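# Read the two letters printed on the blue cube

## Task

Find the two letters shown on the blue cube and report them in left-to-right printed order, passing only those two characters as finished_scene's answer (e.g. answer="QZ").

## Robot and tools

Robot: two arms, left_arm and right_arm. Each ends in a five-finger hand: right_arm has a right hand, left_arm a mirrored left hand. Both bases sit near the table edge. left_arm is at about (+0.033, +0.253, +0.007) m and right_arm at about (-0.035, -0.260, +0.041) m, each turned only slightly about z.

Scene frame: the origin is at table-top height, halfway between the nominal bases. +x points out over the table, +z up, and +y toward left_arm. Arm names do not match image sides. All reported positions (metres), quaternions (wxyz) and offset axes use this frame.

Hand point: a point fixed to each palm, about 0.15 m out from the wrist flange along the fingers. Its +z runs along straight fingers and +y out of the palm. For the right hand, +x runs across the palm away from the thumb. For the left hand, +x points toward the thumb. Straight fingers reach 6-7 cm past the point. A wrist bracket on the little-finger side can strike objects.

execute_actions(actions, cameras): actions is a list of actions. Each action is a table of at most 15 rows, and each row is one 1/30 s control step. A shorter table repeats its final row to fill 15 steps. Every row is one flat list of 28 numbers, each in [-1, 1], covering both arms even if one is idle:
1-6 left_arm dx, dy, dz, rx, ry, rz
7-12 left hand motors: little, ring, middle, index, thumb_bend, thumb_turn
13-14 left force_limit, speed
15-20 right_arm dx, dy, dz, rx, ry, rz
21-26 right hand motors, same order
27-28 right force_limit, speed.
Pose numbers are offsets, not poses. They are measured along the scene axes from that arm's Hand target as it stood when the action began. Every row in an action uses that same start, so rows do not add up within an action, but repeating an offset in a later action moves the arm again. Scale: 1.0 = 0.6 m or 180 degrees. rx, ry, rz form a single rotation vector, turning about the Hand target's position. Sending six zeros re-commands the current Hand target.
Hand motor numbers are absolute targets: +1 open/straight, -1 closed. For thumb_turn, -1 puts the thumb in front of the palm and +1 beside it. force_limit maps -1..+1 to roughly 0..10 N at the fingertip (0..15 N for the two thumb motors). speed rises from near zero at -1 to full at +0.48 and above. There is no 'no change' value. To leave a hand alone, resend the eight hand numbers from its last executed row. If none has been sent yet, use its hand_measured six, then hand_force_limit and hand_speed. cameras: a list of names, ["all"], or []. If omitted, you get images only when actions is empty.

move(target, speed, blend, blocking, cameras): target is either one 28-number row or a list of up to 15 such rows, in the same layout and scale. All rows are offsets from the Hand targets at the start of the move, not from the row before. Each hand point follows a straight path. speed is the top path speed in m/s, from 0.002 to 4.3 (default 0.25). Turning is capped at twice that value in rad/s. Give one value, or one per target. blend (m) rounds the corners between listed targets; the default 0 stops at each one. A move lasts at most 10 s. blocking=false returns after about 0.5 s while the move keeps going. The result adds a 'move:' line: done, off_target, moving, held or fault, plus limits=paced (the pose was clipped) or limits=held (steps were withheld). Moves do not steer around obstacles or the other arm.

wait(seconds 0-10): holds the last commands and lets the scene run. stop(): brakes a running move. zoom_image(camera, region=[x0,y0,x1,y1]): an enlarged crop of that camera's latest image, with pixel origin at top-left and at most 504 px each way. It only works for cameras in the most recent images. show_instructions(): shows the reference pages. finished_scene(answer, scene=1 optional): ends the scene for good. Send the two letters, or "unknown".

Cameras: cam_high and cam_low are fixed, 896x504. cam_left_wrist and cam_right_wrist are fisheye, 672x504, and travel with their hands. Calibration is only approximate, to within a few mm or degrees.

Result lines: end_effector_position and end_effector_quat_wxyz per arm, and Hand target (the base for the next offsets). Also joint positions, velocities and torques. Per hand: hand_measured, hand_stopped_by (moving, target, force, stalled, fault) and hand_load_n (positive means pushed open), all in motor order, plus hand_force_limit and hand_speed. Motor temperatures may be included; MOTOR HOT appears from 85 °C, and at 100 °C the arm drops (OVER-TEMPERATURE FAULT).

Behaviour and cautions: arms track loosely. They often settle 1-3 cm (sometimes 5 cm) off the command, usually low, and small moves may not start. Send the missing distance as a new offset. Each step can change orientation by at most 40 degrees. Do not route a hand near its own base, and keep the arms well apart, since contact between them can fail the task. Keep contacts slow; faster motion and targets set deeper past contact press harder. Do not strike fixed or heavy items, knock the cube off the table, or overload the fingers. Loose objects may be nudged occasionally. This task can mostly be done by looking: take images, zoom, and if needed place a wrist camera gently near the cube.

Each tool is called after "Emit:" as name(argument=value, ...) on one line, values as JSON.

Reference images:

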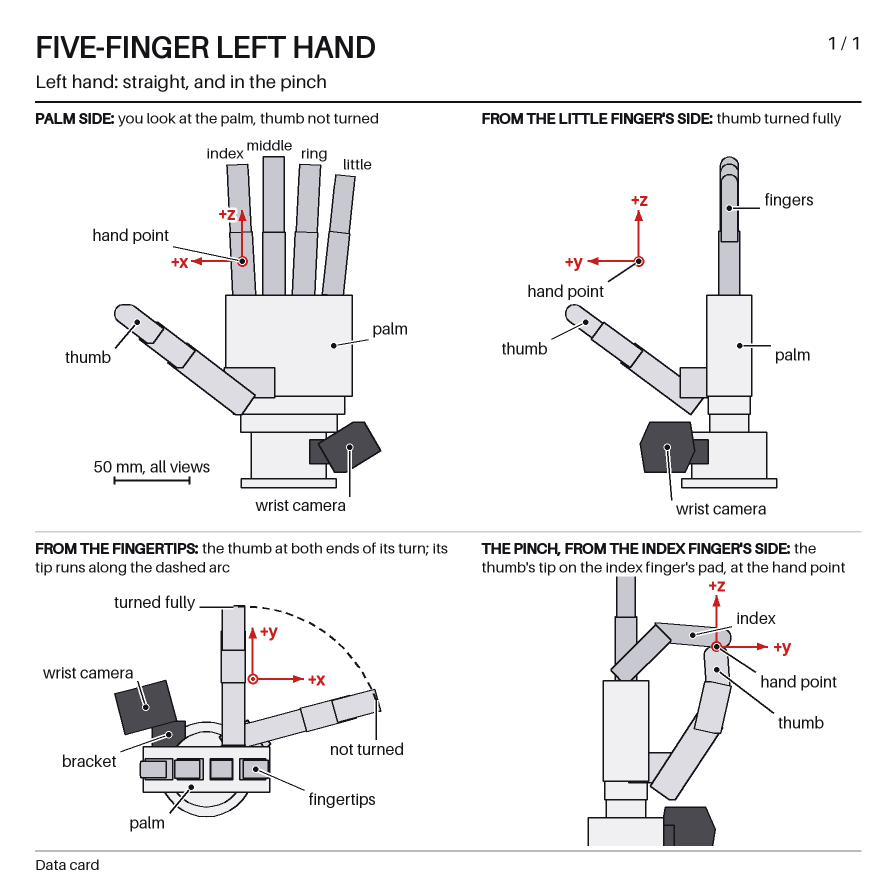

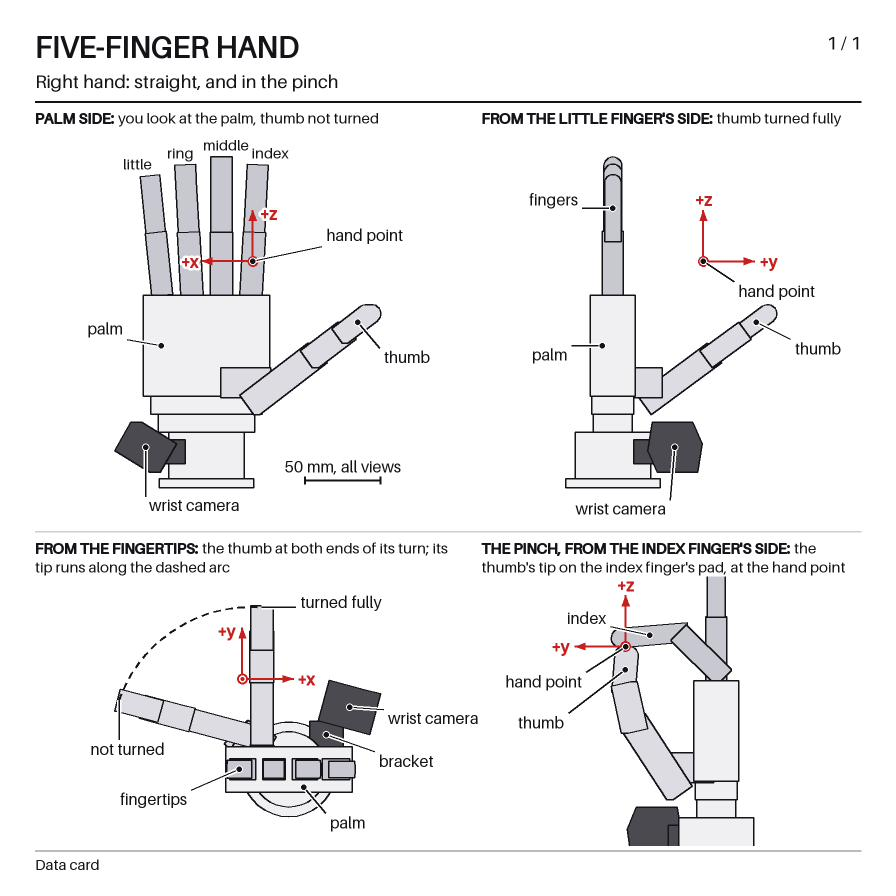

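## Session

Emit:
execute_actions(actions=[])

Scene clock: 0.00 s.
left_arm: end_effector_position=(+0.4055, +0.3030, +0.1811) hand_measured=(+1.000, +1.000, +1.000, +1.000, +1.000, +1.000) hand_load_n=(+0.0, +0.0, +0.0, +0.0, +0.0, +0.5) hand_stopped_by=(target, target, target, target, target, target) hand_force_limit=0.00 hand_speed=-0.80 end_effector_quat_wxyz=(+0.553, -0.471, +0.685, +0.049) | right_arm: end_effector_position=(+0.4360, -0.0162, +0.1387) hand_measured=(+1.000, +1.000, +1.000, +1.000, +1.000, +1.000) hand_load_n=(+0.0, +0.0, +0.0, +0.0, +0.0, +0.0) hand_stopped_by=(target, target, target, target, target, target) hand_force_limit=0.00 hand_speed=-0.80 end_effector_quat_wxyz=(+0.092, +0.987, -0.121, -0.055)
Joint positions: left_arm=[-0.245 0.989 0.615 -0.261 -0.868 0.545] | right_arm=[0.534 2.1 1.896 -1.568 0.077 -0.774]
Joint velocities: within noise
Joint torques (N m): no reading
Motor temperatures (°C): left_arm=[34 33 34 35 36 30] | right_arm=[33 30 36 35 31 34]
Heat: left arm: hottest wrist yaw 36 °C; right arm: hottest elbow 36 °C.
Hand target: left_arm +0.4150, +0.3021, +0.1986; +0.564, -0.476, +0.673, +0.039 | right_arm +0.4412, -0.0111, +0.1469; +0.087, +0.988, -0.122, -0.045

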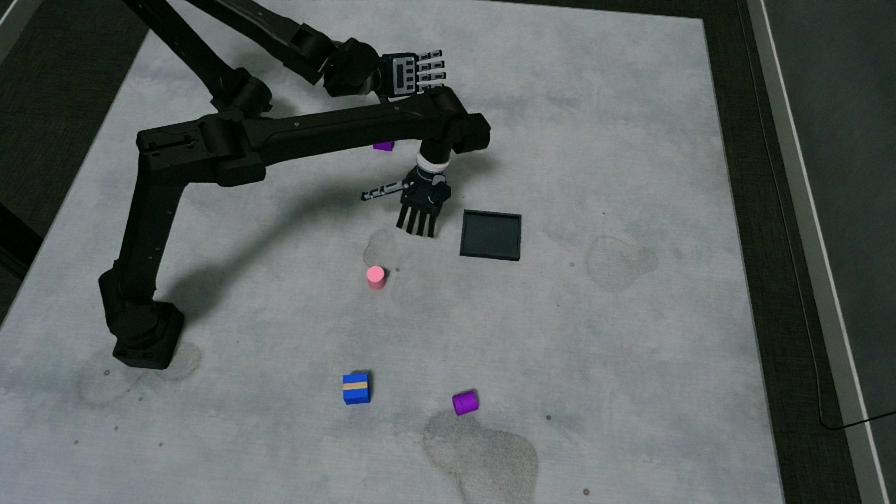

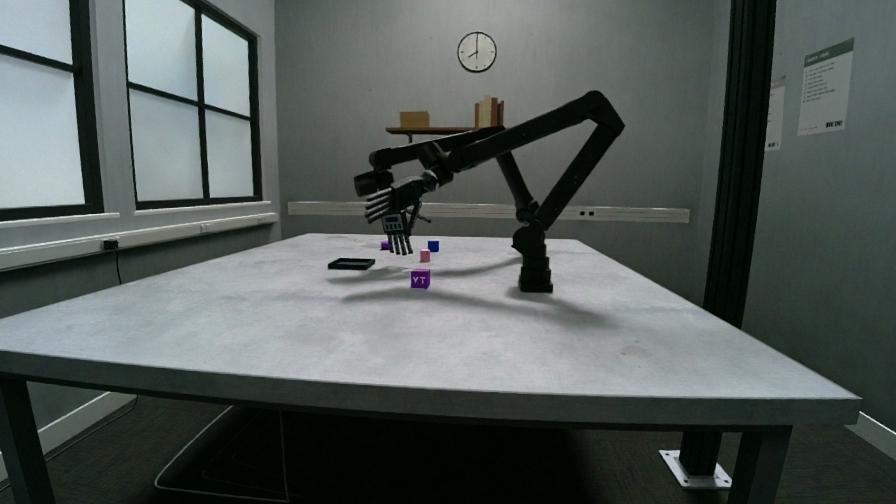

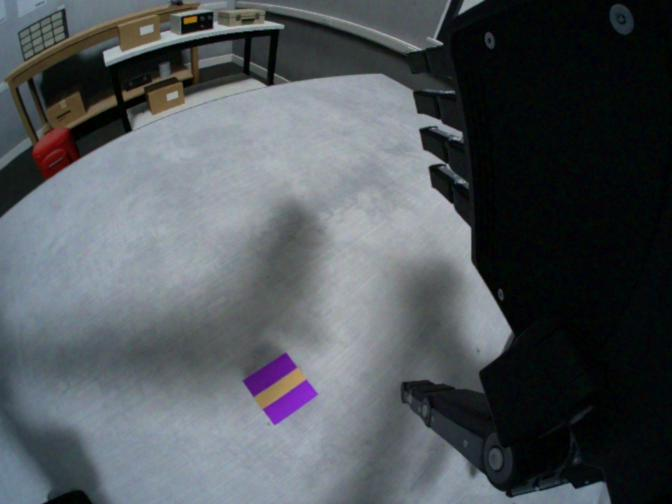

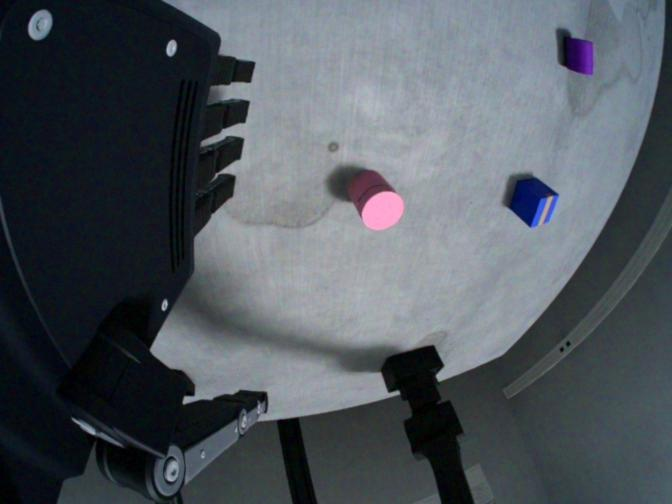

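Emit:
zoom_image(camera="cam_low", region=[370, 220, 470, 300])

Emit:
zoom_image(camera="cam_high", region=[310, 340, 510, 440])

Emit:
zoom_image(camera="cam_right_wrist", region=[480, 150, 600, 250])

Scaled by 5.040.

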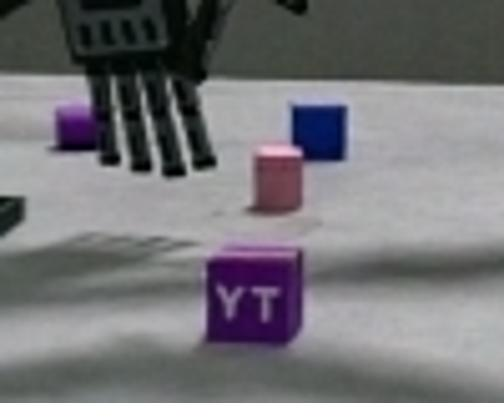

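Scaled by 2.520.

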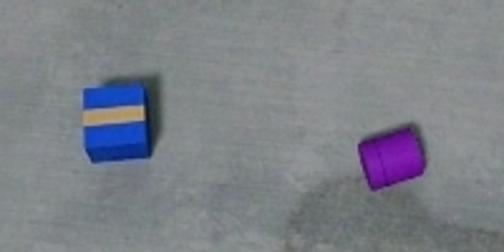

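Scaled by 4.200 from the camera's 672x504 image, which has a finer 960x720 frame.

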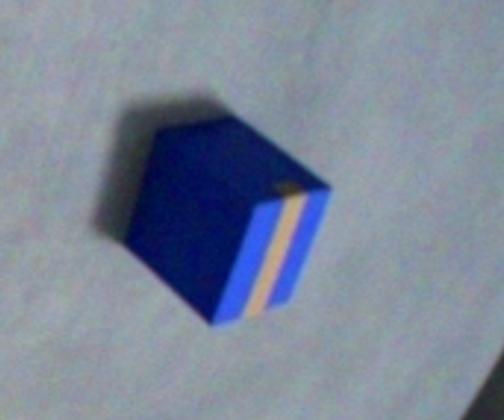

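Emit:
zoom_image(camera="cam_high", region=[336, 366, 376, 410])

Emit:
zoom_image(camera="cam_low", region=[420, 232, 446, 258])

Emit:
zoom_image(camera="cam_right_wrist", region=[500, 170, 565, 235])

Scaled by 11.455.

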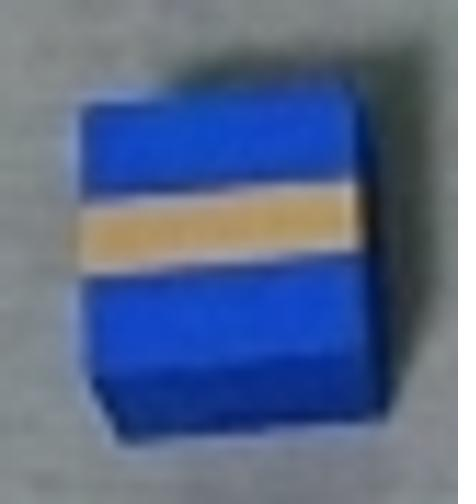

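Scaled by 19.385.

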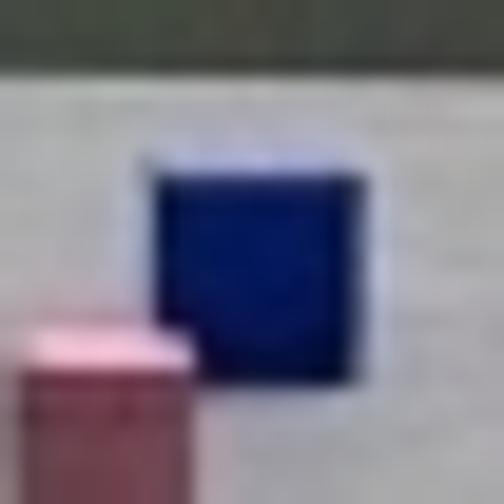

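Scaled by 7.754 from the camera's 672x504 image, which has a finer 960x720 frame.

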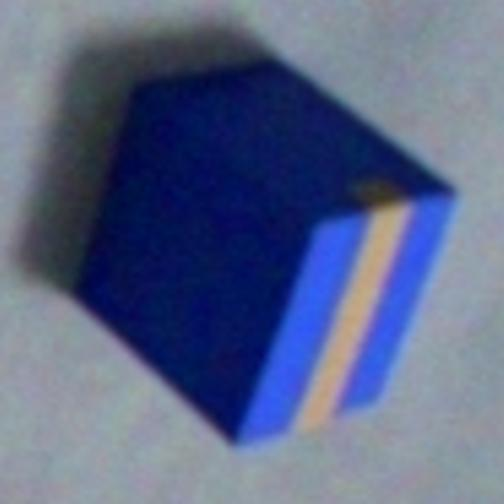

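Emit:
move(target=[[0,0,0,0,0,0,1,1,1,1,1,1,0,-0.8,0,0,0.12,0,0,0,1,1,1,1,1,1,0,-0.8],[0,0,0,0,0,0,1,1,1,1,1,1,0,-0.8,-0.268,-0.35,0.12,0,0,0.25,1,1,1,1,1,1,0,-0.8]], blend=[0.03, 0], cameras=["all"])

Scene clock: 4.10 s.
left_arm: end_effector_position=(+0.4055, +0.3030, +0.1811) hand_measured=(+1.000, +1.000, +1.000, +1.000, +1.000, +1.000) hand_load_n=(+0.0, +0.0, -0.5, +0.0, +0.0, +0.0) hand_stopped_by=(target, target, target, target, target, target) hand_force_limit=0.00 hand_speed=-0.80 end_effector_quat_wxyz=(+0.553, -0.471, +0.685, +0.049) | right_arm: end_effector_position=(+0.2741, -0.2171, +0.2148) hand_measured=(+1.000, +1.000, +1.000, +1.000, +1.000, +1.000) hand_load_n=(+0.0, +0.0, +0.0, +0.0, +0.0, +0.0) hand_stopped_by=(target, target, target, target, target, target) hand_force_limit=0.00 hand_speed=-0.80 end_effector_quat_wxyz=(+0.101, +0.959, +0.265, -0.023)
Joint positions: left_arm=[-0.245 0.989 0.615 -0.261 -0.868 0.545] | right_arm=[0.448 1.264 1.031 -1.423 0.191 -1.644]
Joint torques (N m): left_arm=[-0.09 -5.01 11.71 1.62 -0.34 0.03] | right_arm=[-3.08 -8.53 7.49 0.79 0.08 -0.17]
Heat: left arm: hottest wrist yaw 36 °C; right arm: hottest elbow 36 °C.
Hand target: left_arm +0.4150, +0.3021, +0.1986; +0.564, -0.476, +0.673, +0.039 | right_arm +0.2804, -0.2211, +0.2189; +0.098, +0.959, +0.266, -0.008
Off the commanded pose: left_arm 0.020 m, 2 deg | right_arm 0.009 m, 2 deg.
move: off_target (left_arm)
camera_calibration:
cam_right_wrist: T_world_to_cam=[[0.732263, -0.653644, 0.191158, -0.389365], [-0.604822, -0.495168, 0.623698, -0.076932], [-0.313021, -0.572327, -0.757931, 0.241711], [0, 0, 0, 1]] pos_world=[0.314248, -0.154262, 0.305613]

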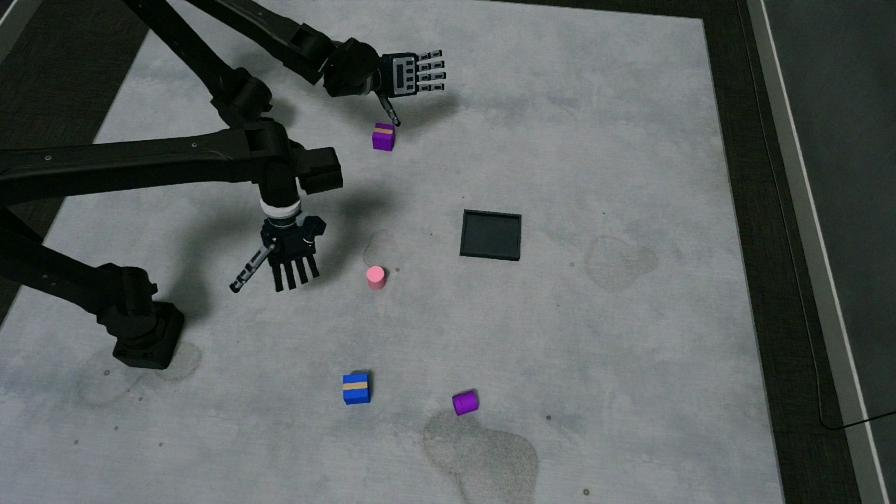

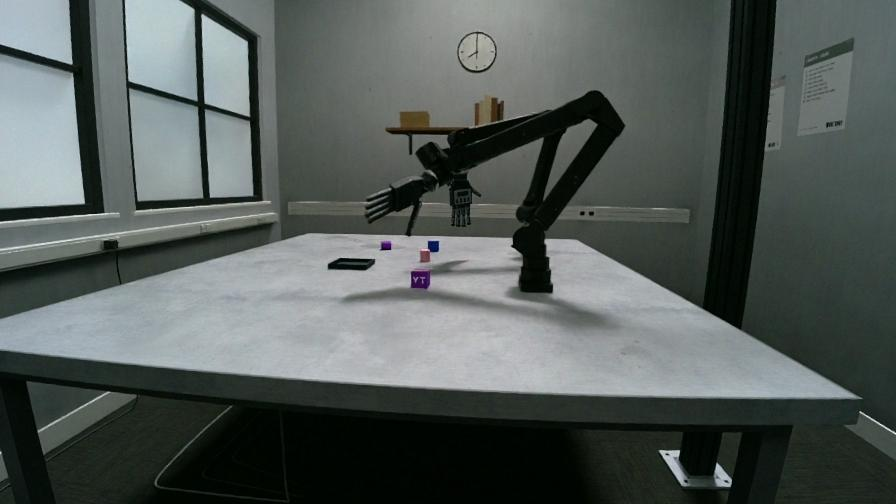

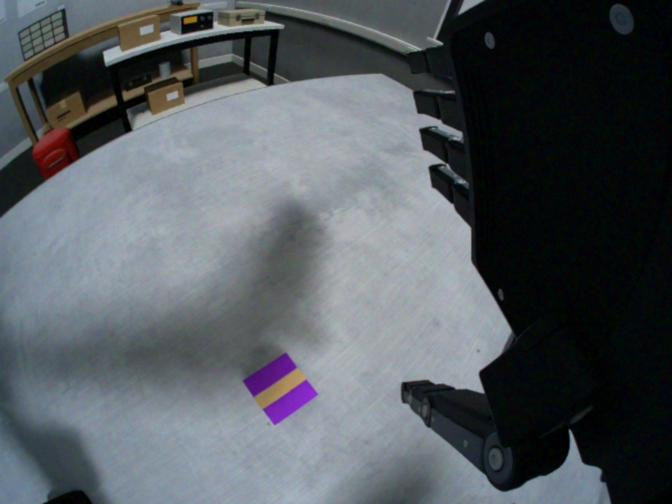

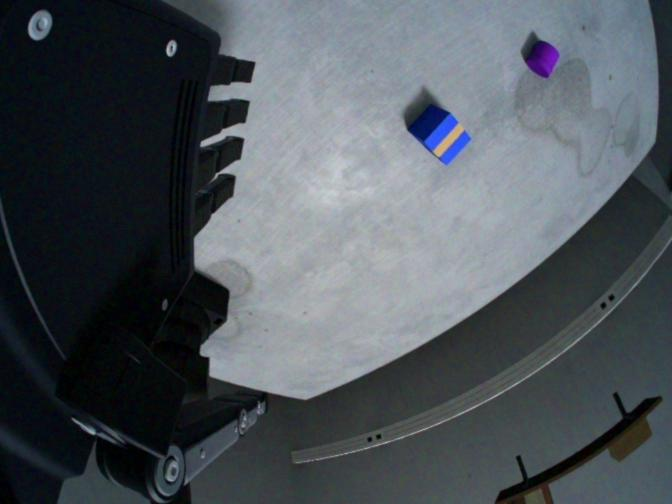

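Emit:
zoom_image(camera="cam_right_wrist", region=[400, 95, 480, 175])

Scaled by 6.300 from the camera's 672x504 image, which has a finer 960x720 frame.

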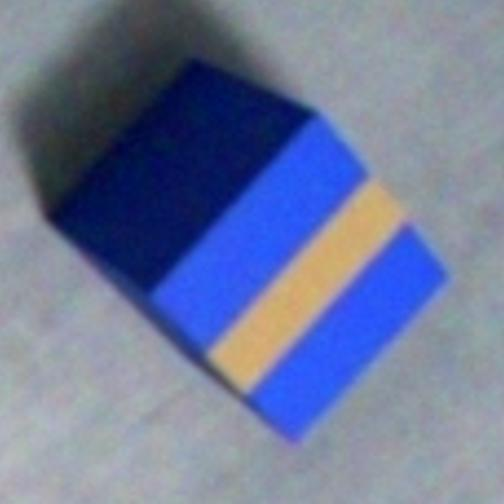

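Emit:
move(target=[0,0,0,0,0,0,1,1,1,1,1,1,0,-0.8,-0.067,-0.06,-0.07,0.138,-0.291,-0.13,1,1,1,1,1,1,0,-0.8], cameras=["all"])

Scene clock: 8.23 s.
left_arm: end_effector_position=(+0.4055, +0.3030, +0.1811) hand_measured=(+1.000, +1.000, +1.000, +1.000, +1.000, +1.000) hand_load_n=(+0.0, +0.0, +0.0, +0.0, +0.0, +0.0) hand_stopped_by=(target, target, target, target, target, target) hand_force_limit=0.00 hand_speed=-0.80 end_effector_quat_wxyz=(+0.553, -0.471, +0.685, +0.049) | right_arm: end_effector_position=(+0.2358, -0.2600, +0.1708) hand_measured=(+1.000, +1.000, +1.000, +1.000, +1.000, +1.000) hand_load_n=(+0.0, +0.0, +0.0, +0.5, +0.0, +0.5) hand_stopped_by=(target, target, target, target, target, target) hand_force_limit=0.00 hand_speed=-0.80 end_effector_quat_wxyz=(+0.007, +0.903, +0.010, +0.430)
Joint positions: left_arm=[-0.245 0.989 0.615 -0.261 -0.868 0.545] | right_arm=[0.409 0.477 0.371 -0.622 0.326 -1.321]
Joint torques (N m): left_arm=[-0.5 -5.13 11.58 1.65 -0.31 0.04] | right_arm=[-0.5 -0.56 8.96 2.99 0.42 0.26]
Heat: left arm: hottest wrist yaw 36 °C; right arm: hottest elbow 37 °C.
Hand target: left_arm +0.4150, +0.3021, +0.1986; +0.564, -0.476, +0.673, +0.039 | right_arm +0.2402, -0.2571, +0.1769; +0.000, +0.895, +0.000, +0.446
Off the commanded pose: left_arm 0.020 m, 2 deg | right_arm 0.008 m, 2 deg.
move: off_target (left_arm)
camera_calibration:
cam_right_wrist: T_world_to_cam=[[0.153493, -0.951508, 0.266594, -0.334827], [-0.918755, -0.23674, -0.315979, 0.207795], [0.36377, -0.196434, -0.910541, 0.136007], [0, 0, 0, 1]] pos_world=[0.192831, -0.24268, 0.278761]

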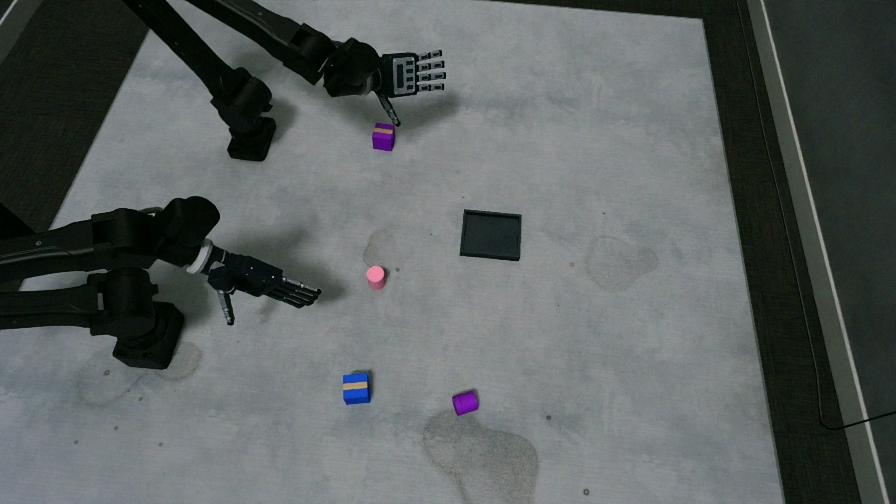

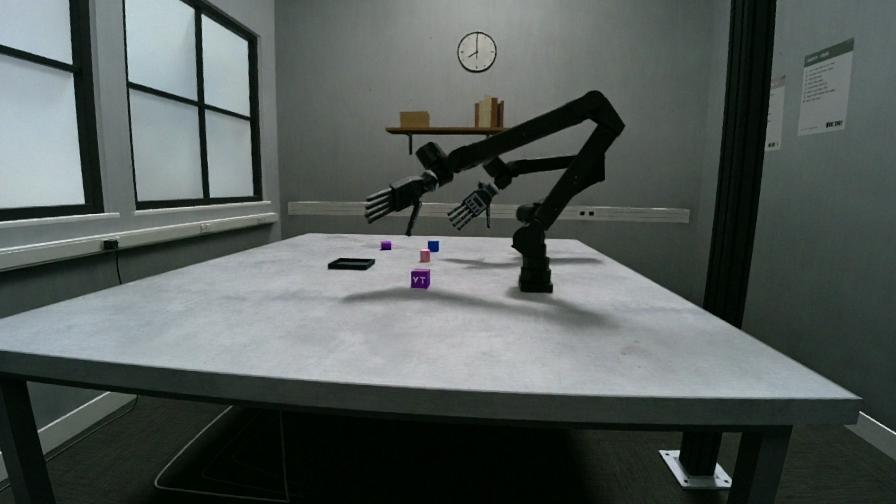

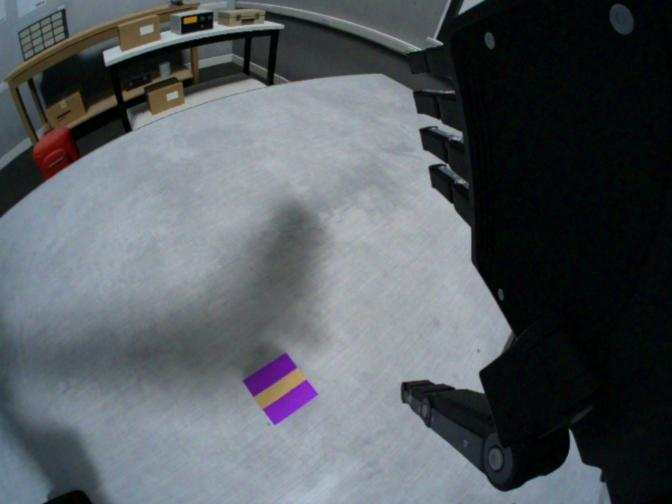

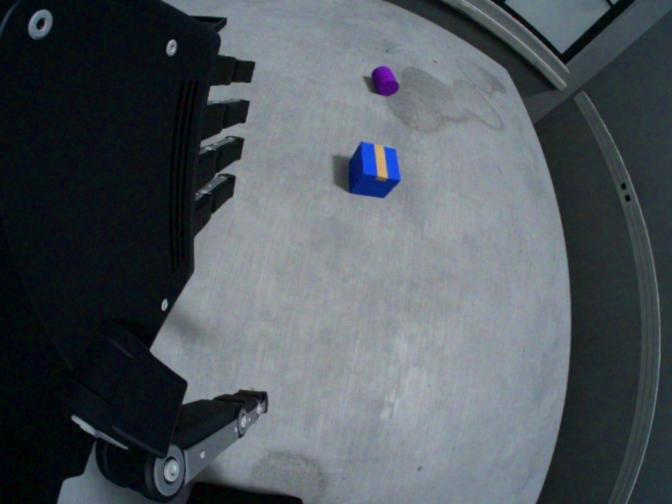

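Emit:
zoom_image(camera="cam_right_wrist", region=[340, 135, 410, 205])

Scaled by 7.200 from the camera's 672x504 image, which has a finer 960x720 frame.

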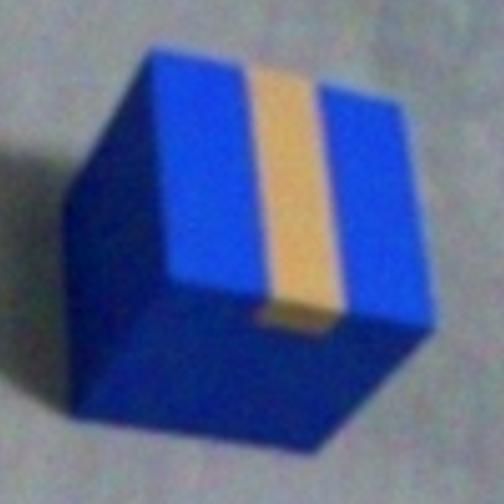

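Emit:
move(target=[[0,0,0,0,0,0,1,1,1,1,1,1,0,-0.8,0.05,-0.16,0.06,0.19,0.018,-0.164,1,1,1,1,1,1,0,-0.8],[0,0,0,0,0,0,1,1,1,1,1,1,0,-0.8,0.2,-0.32,0.04,0.377,0.035,-0.328,1,1,1,1,1,1,0,-0.8]], blend=[0.03, 0], cameras=["all"])

Scene clock: 14.07 s.
left_arm: end_effector_position=(+0.4055, +0.3030, +0.1811) hand_measured=(+1.000, +1.000, +1.000, +1.000, +1.000, +1.000) hand_load_n=(+0.0, +0.0, +0.0, +0.0, +0.0, +0.0) hand_stopped_by=(target, target, target, target, target, target) hand_force_limit=0.00 hand_speed=-0.80 end_effector_quat_wxyz=(+0.553, -0.471, +0.685, +0.049) | right_arm: end_effector_position=(+0.3399, -0.4309, +0.1776) hand_measured=(+1.000, +1.000, +1.000, +1.000, +1.000, +1.000) hand_load_n=(+0.0, +0.0, +0.0, +0.0, -0.5, +0.0) hand_stopped_by=(target, target, target, target, target, target) hand_force_limit=0.00 hand_speed=-0.80 end_effector_quat_wxyz=(-0.261, +0.668, -0.653, +0.244)
Joint positions: left_arm=[-0.245 0.989 0.615 -0.261 -0.868 0.545] | right_arm=[-0.628 1.218 0.878 -0.616 -0.423 -0.503]
Joint torques (N m): left_arm=[-0.73 -5.01 11.6 1.65 -0.33 0.03] | right_arm=[-2.78 -6.65 12.23 2.32 -0.45 0.31]
Heat: left arm: hottest wrist yaw 36 °C; right arm: hottest elbow 39 °C.
Hand target: left_arm +0.4150, +0.3021, +0.1986; +0.564, -0.476, +0.673, +0.039 | right_arm +0.3602, -0.4491, +0.2009; -0.271, +0.654, -0.653, +0.271
Off the commanded pose: left_arm 0.020 m, 2 deg | right_arm 0.036 m, 4 deg.
move: off_target (left_arm, right_arm)
camera_calibration:
cam_right_wrist: T_world_to_cam=[[-0.736583, -0.291664, -0.610227, 0.227296], [-0.528223, 0.811559, 0.249707, 0.483654], [0.422405, 0.506266, -0.751844, 0.325505], [0, 0, 0, 1]] pos_world=[0.285405, -0.491011, 0.26266]

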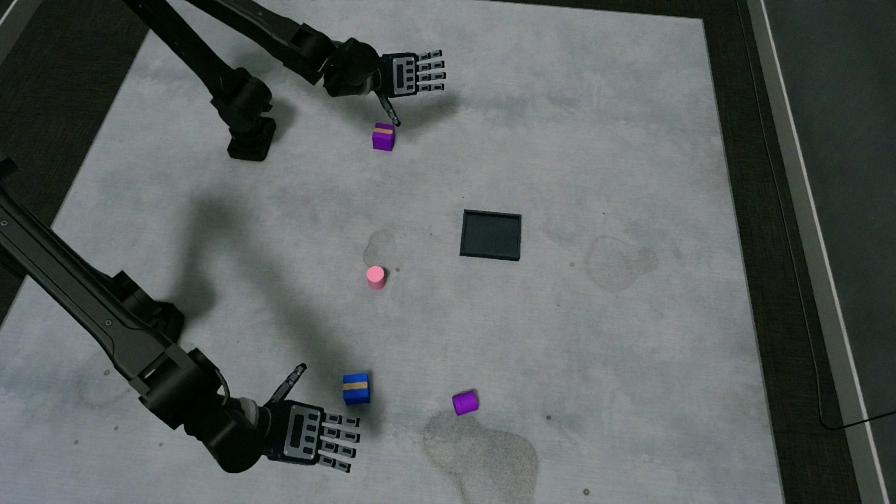

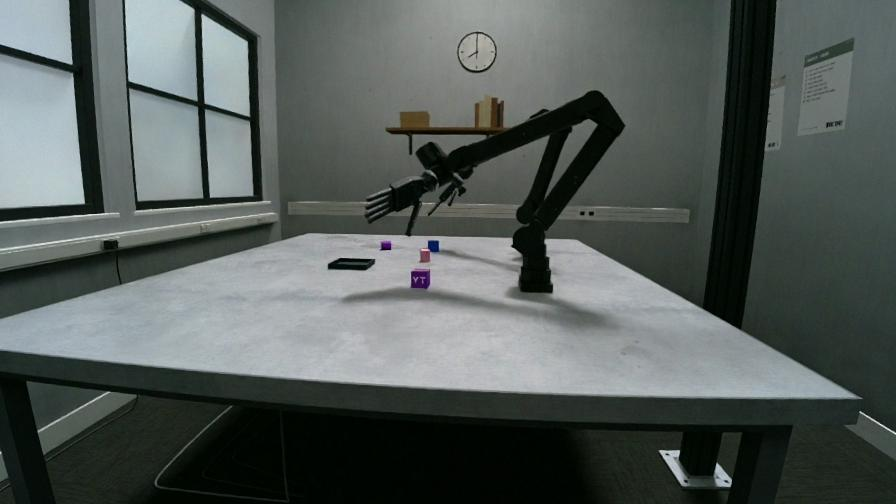

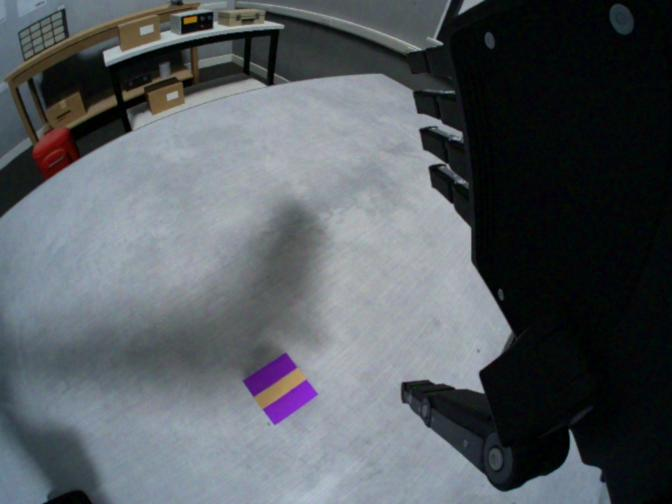

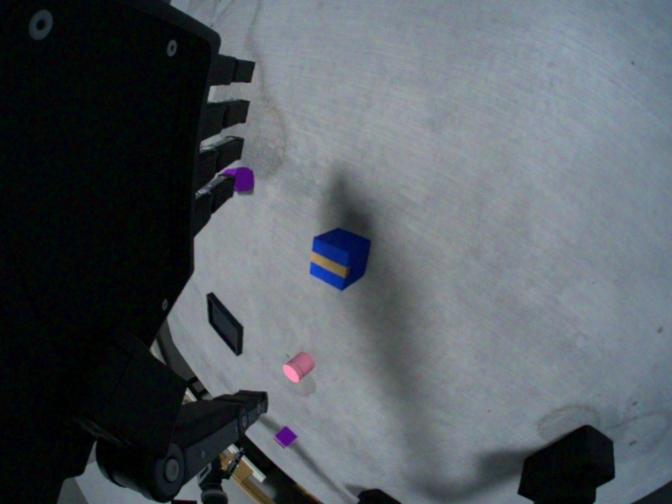

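Emit:
zoom_image(camera="cam_right_wrist", region=[305, 222, 377, 294])

Scaled by 7.000 from the camera's 672x504 image, which has a finer 960x720 frame.

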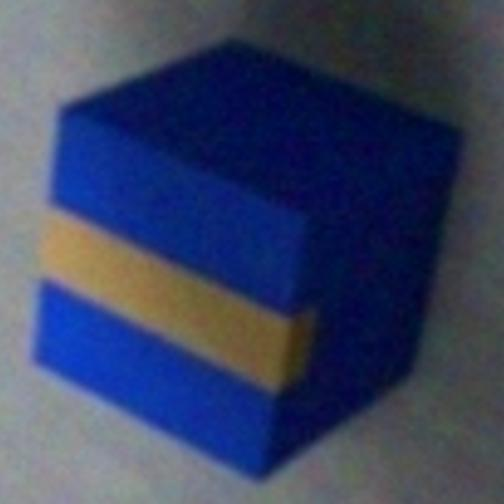

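Emit:
move(target=[0,0,0,0,0,0,1,1,1,1,1,1,0,-0.8,0.1,0.215,-0.052,0.0047,-0.0446,0.0623,1,1,1,1,1,-1,0,-0.2], cameras=["cam_right_wrist","cam_high"])

Scene clock: 17.03 s.
left_arm: end_effector_position=(+0.4055, +0.3030, +0.1811) hand_measured=(+1.000, +1.000, +1.000, +1.000, +1.000, +1.000) hand_load_n=(+0.0, +0.0, +0.0, +0.0, +0.0, +0.0) hand_stopped_by=(target, target, target, target, target, target) hand_force_limit=0.00 hand_speed=-0.80 end_effector_quat_wxyz=(+0.553, -0.471, +0.685, +0.049) | right_arm: end_effector_position=(+0.4130, -0.3227, +0.1705) hand_measured=(+1.000, +1.000, +1.000, +1.000, +1.000, -1.000) hand_load_n=(+0.0, -0.5, +0.0, -0.5, +0.0, +0.0) hand_stopped_by=(target, target, target, target, target, target) hand_force_limit=0.00 hand_speed=-0.20 end_effector_quat_wxyz=(-0.340, +0.696, -0.567, +0.280)
Joint positions: left_arm=[-0.245 0.989 0.615 -0.261 -0.868 0.545] | right_arm=[-0.338 1.229 0.784 -0.285 -0.408 -0.345]
Joint torques (N m): left_arm=[-0.32 -4.84 11.74 1.65 -0.37 0.05] | right_arm=[-0.56 -6.42 8.03 3.02 -0.01 0.28]
Heat: left arm: hottest elbow 36 °C; right arm: hottest elbow 39 °C.
Hand target: left_arm +0.4150, +0.3021, +0.1986; +0.564, -0.476, +0.673, +0.039 | right_arm +0.4202, -0.3201, +0.1697; -0.345, +0.692, -0.567, +0.283
Off the commanded pose: left_arm 0.020 m, 2 deg | right_arm 0.008 m, 1 deg.
move: off_target (left_arm)
camera_calibration:
cam_right_wrist: T_world_to_cam=[[-0.553252, -0.401445, -0.7299, 0.217715], [-0.694411, 0.706237, 0.137921, 0.489954], [0.460115, 0.583155, -0.669495, 0.229594], [0, 0, 0, 1]] pos_world=[0.355041, -0.392512, 0.245048]
Images, in order (width x height): cam_high 896x504, cam_right_wrist 672x504.

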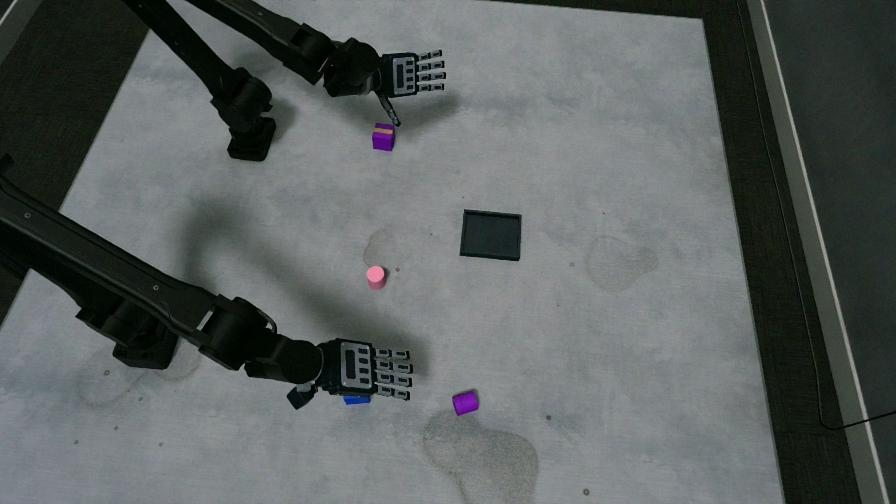

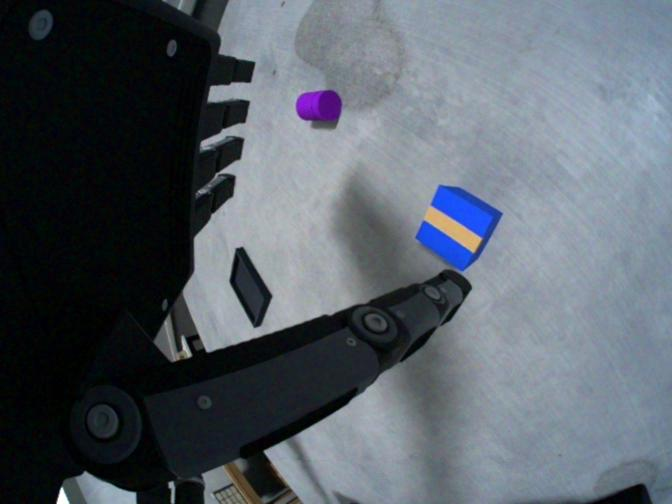

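Emit:
zoom_image(camera="cam_right_wrist", region=[400, 170, 520, 290])

Scaled by 4.200 from the camera's 672x504 image, which has a finer 960x720 frame.

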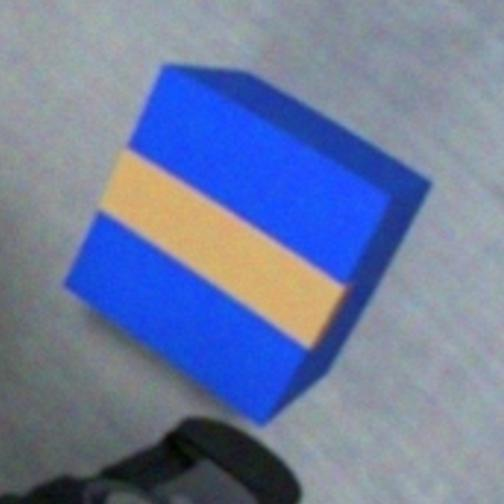

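Emit:
move(target=[0,0,0,0,0,0,1,1,1,1,1,1,0,-0.8,-0.018,0.002,-0.15,0,0,0,1,1,1,1,1,-1,0,-0.2], speed=0.15, cameras=["cam_right_wrist"])

Scene clock: 19.20 s.
left_arm: end_effector_position=(+0.4055, +0.3030, +0.1811) hand_measured=(+1.000, +1.000, +1.000, +1.000, +1.000, +1.000) hand_load_n=(+0.0, +0.0, +0.0, +0.0, +0.0, +0.0) hand_stopped_by=(target, target, target, target, target, target) hand_force_limit=0.00 hand_speed=-0.80 end_effector_quat_wxyz=(+0.553, -0.471, +0.685, +0.049) | right_arm: end_effector_position=(+0.4024, -0.3191, +0.0783) hand_measured=(+1.000, +1.000, +1.000, +1.000, +1.000, -1.000) hand_load_n=(+0.0, +0.0, +0.0, +0.0, +0.0, +0.0) hand_stopped_by=(target, target, target, target, target, target) hand_force_limit=0.00 hand_speed=-0.20 end_effector_quat_wxyz=(-0.339, +0.696, -0.569, +0.278)
Joint positions: left_arm=[-0.245 0.989 0.615 -0.261 -0.868 0.545] | right_arm=[-0.338 1.374 0.623 0.016 -0.408 -0.345]
Joint torques (N m): left_arm=[-0.56 -4.95 11.59 1.63 -0.34 0.05] | right_arm=[-1.03 -6.77 6.97 2.88 -0.19 0.25]
Heat: left arm: hottest elbow 36 °C; right arm: hottest elbow 40 °C.
Hand target: left_arm +0.4150, +0.3021, +0.1986; +0.564, -0.476, +0.673, +0.039 | right_arm +0.4094, -0.3189, +0.0797; -0.345, +0.692, -0.567, +0.283
Off the commanded pose: left_arm 0.020 m, 2 deg | right_arm 0.007 m, 1 deg.
move: off_target (left_arm)
camera_calibration:
cam_right_wrist: T_world_to_cam=[[-0.557516, -0.399948, -0.727473, 0.147981], [-0.693537, 0.706013, 0.143359, 0.491962], [0.456269, 0.584454, -0.670993, 0.172767], [0, 0, 0, 1]] pos_world=[0.344868, -0.389121, 0.153051]
Images, in order (width x height): cam_right_wrist 672x504.

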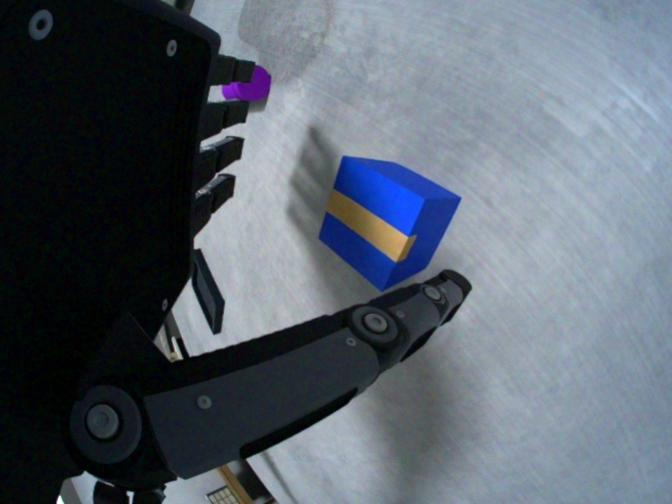

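Emit:
move(target=[0,0,0,0,0,0,1,1,1,1,1,1,0,-0.8,0.0,-0.003,-0.074,0,0,0,1,1,1,1,1,-1,0,-0.2], speed=0.08, cameras=["cam_right_wrist"])

Scene clock: 20.80 s.
left_arm: end_effector_position=(+0.4055, +0.3030, +0.1811) hand_measured=(+1.000, +1.000, +1.000, +1.000, +1.000, +1.000) hand_load_n=(+0.0, +0.0, +0.0, +0.0, +0.0, +0.0) hand_stopped_by=(target, target, target, target, target, target) hand_force_limit=0.00 hand_speed=-0.80 end_effector_quat_wxyz=(+0.553, -0.471, +0.685, +0.049) | right_arm: end_effector_position=(+0.4045, -0.3198, +0.0357) hand_measured=(+1.000, +1.000, +1.000, +1.000, +1.000, -1.000) hand_load_n=(+0.0, +0.0, +0.0, +0.0, +0.0, +0.0) hand_stopped_by=(target, target, target, target, target, target) hand_force_limit=0.00 hand_speed=-0.20 end_effector_quat_wxyz=(-0.340, +0.696, -0.568, +0.279)
Joint positions: left_arm=[-0.245 0.989 0.615 -0.261 -0.868 0.545] | right_arm=[-0.338 1.495 0.585 0.179 -0.408 -0.345]
Joint torques (N m): left_arm=[-0.44 -4.95 11.58 1.77 -0.35 0.01] | right_arm=[-1.67 -7.82 5.82 2.86 -0.3 0.18]
Heat: left arm: hottest elbow 36 °C; right arm: hottest elbow 39 °C.
Hand target: left_arm +0.4150, +0.3021, +0.1986; +0.564, -0.476, +0.673, +0.039 | right_arm +0.4094, -0.3207, +0.0353; -0.345, +0.692, -0.567, +0.283
Off the commanded pose: left_arm 0.020 m, 2 deg | right_arm 0.005 m, 1 deg.
move: off_target (left_arm)
camera_calibration:
cam_right_wrist: T_world_to_cam=[[-0.555334, -0.400687, -0.728734, 0.116825], [-0.694018, 0.706087, 0.140644, 0.500308], [0.458195, 0.583859, -0.670198, 0.142614], [0, 0, 0, 1]] pos_world=[0.346754, -0.389717, 0.110349]
Images, in order (width x height): cam_right_wrist 672x504.

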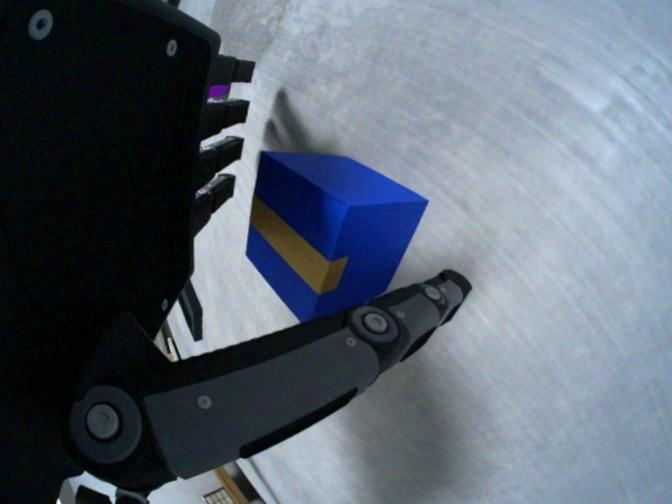

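Emit:
move(target=[0,0,0,0,0,0,1,1,1,1,1,1,0,-0.8,0,0,0,0,0,0,1,1,0.4,0.4,0.6,-1,-0.4,-0.7], cameras=["cam_right_wrist"])

Scene clock: 22.47 s.
left_arm: end_effector_position=(+0.4055, +0.3030, +0.1811) hand_measured=(+1.000, +1.000, +1.000, +1.000, +1.000, +1.000) hand_load_n=(+0.0, +0.0, +0.0, +0.0, +0.0, +0.0) hand_stopped_by=(target, target, target, target, target, target) hand_force_limit=0.00 hand_speed=-0.80 end_effector_quat_wxyz=(+0.553, -0.471, +0.685, +0.049) | right_arm: end_effector_position=(+0.4086, -0.3201, +0.0389) hand_measured=(+1.000, +1.000, +0.400, +0.400, +0.600, -1.000) hand_load_n=(+0.0, +0.0, +1.5, +0.0, +0.0, +0.0) hand_stopped_by=(target, target, target, target, target, target) hand_force_limit=-0.40 hand_speed=-0.70 end_effector_quat_wxyz=(-0.345, +0.695, -0.563, +0.286)
Joint positions: left_arm=[-0.245 0.989 0.615 -0.261 -0.868 0.545] | right_arm=[-0.338 1.495 0.585 0.199 -0.414 -0.345]
Joint torques (N m): left_arm=[-0.09 -4.37 11.56 1.51 -0.34 0.03] | right_arm=[-1.38 -7.59 5.87 2.04 -0.22 0.17]
Heat: left arm: hottest elbow 36 °C; right arm: hottest elbow 39 °C.
Hand target: left_arm +0.4150, +0.3021, +0.1986; +0.564, -0.476, +0.673, +0.039 | right_arm +0.4094, -0.3207, +0.0353; -0.345, +0.692, -0.567, +0.283
Off the commanded pose: left_arm 0.020 m, 2 deg | right_arm 0.004 m, 1 deg.
move: off_target (left_arm)
camera_calibration:
cam_right_wrist: T_world_to_cam=[[-0.538739, -0.405074, -0.738698, 0.113469], [-0.699893, 0.703261, 0.124796, 0.5049], [0.468946, 0.584242, -0.662383, 0.138467], [0, 0, 0, 1]] pos_world=[0.349572, -0.390011, 0.112528]
Images, in order (width x height): cam_right_wrist 672x504.

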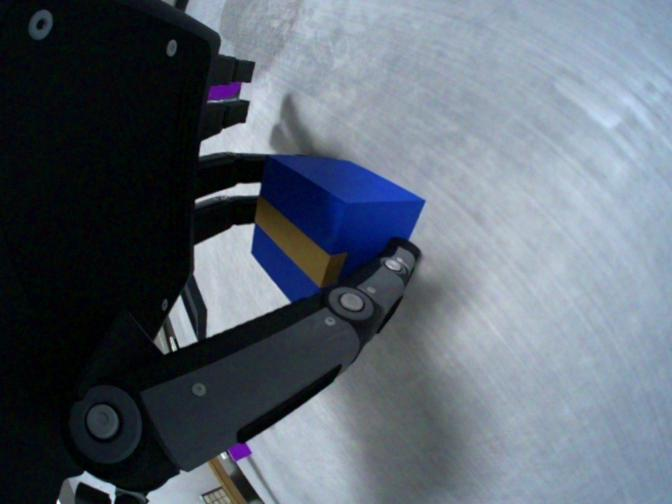

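Emit:
move(target=[0,0,0,0,0,0,1,1,1,1,1,1,0,-0.8,0,0,0,0,0,0,1,1,0.0,0.0,0.1,-1,-0.3,-0.8], cameras=["cam_right_wrist"])

Scene clock: 23.53 s.
left_arm: end_effector_position=(+0.4055, +0.3030, +0.1811) hand_measured=(+1.000, +1.000, +1.000, +1.000, +1.000, +1.000) hand_load_n=(+0.0, +0.0, +0.0, +0.0, +0.0, +0.0) hand_stopped_by=(target, target, target, target, target, target) hand_force_limit=0.00 hand_speed=-0.80 end_effector_quat_wxyz=(+0.553, -0.471, +0.685, +0.049) | right_arm: end_effector_position=(+0.4095, -0.3198, +0.0397) hand_measured=(+1.000, +1.000, +0.200, +0.182, +0.490, -1.000) hand_load_n=(+0.0, +0.0, +3.0, +5.5, +5.0, -1.5) hand_stopped_by=(target, target, force, force, force, target) hand_force_limit=-0.30 hand_speed=-0.80 end_effector_quat_wxyz=(-0.347, +0.695, -0.561, +0.287)
Joint positions: left_arm=[-0.245 0.989 0.615 -0.261 -0.868 0.545] | right_arm=[-0.338 1.495 0.585 0.203 -0.417 -0.345]
Joint torques (N m): left_arm=[-0.15 -4.72 11.52 1.69 -0.33 0.06] | right_arm=[-1.26 -7.71 5.87 1.95 -0.17 0.19]
Heat: left arm: hottest elbow 36 °C; right arm: hottest elbow 39 °C.
Hand target: left_arm +0.4150, +0.3021, +0.1986; +0.564, -0.476, +0.673, +0.039 | right_arm +0.4094, -0.3207, +0.0353; -0.345, +0.692, -0.567, +0.283
Off the commanded pose: left_arm 0.020 m, 2 deg | right_arm 0.005 m, 1 deg.
move: off_target (left_arm)
camera_calibration:
cam_right_wrist: T_world_to_cam=[[-0.534059, -0.406032, -0.741565, 0.112549], [-0.702175, 0.701549, 0.121569, 0.505746], [0.470883, 0.585634, -0.659774, 0.137987], [0, 0, 0, 1]] pos_world=[0.350255, -0.389917, 0.113019]
Images, in order (width x height): cam_right_wrist 672x504.

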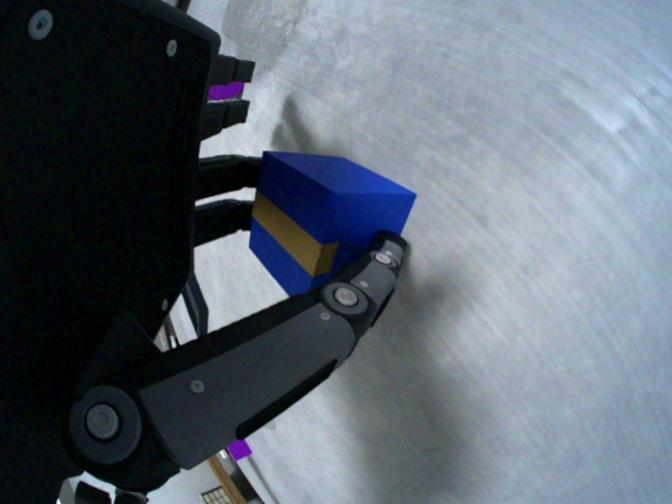

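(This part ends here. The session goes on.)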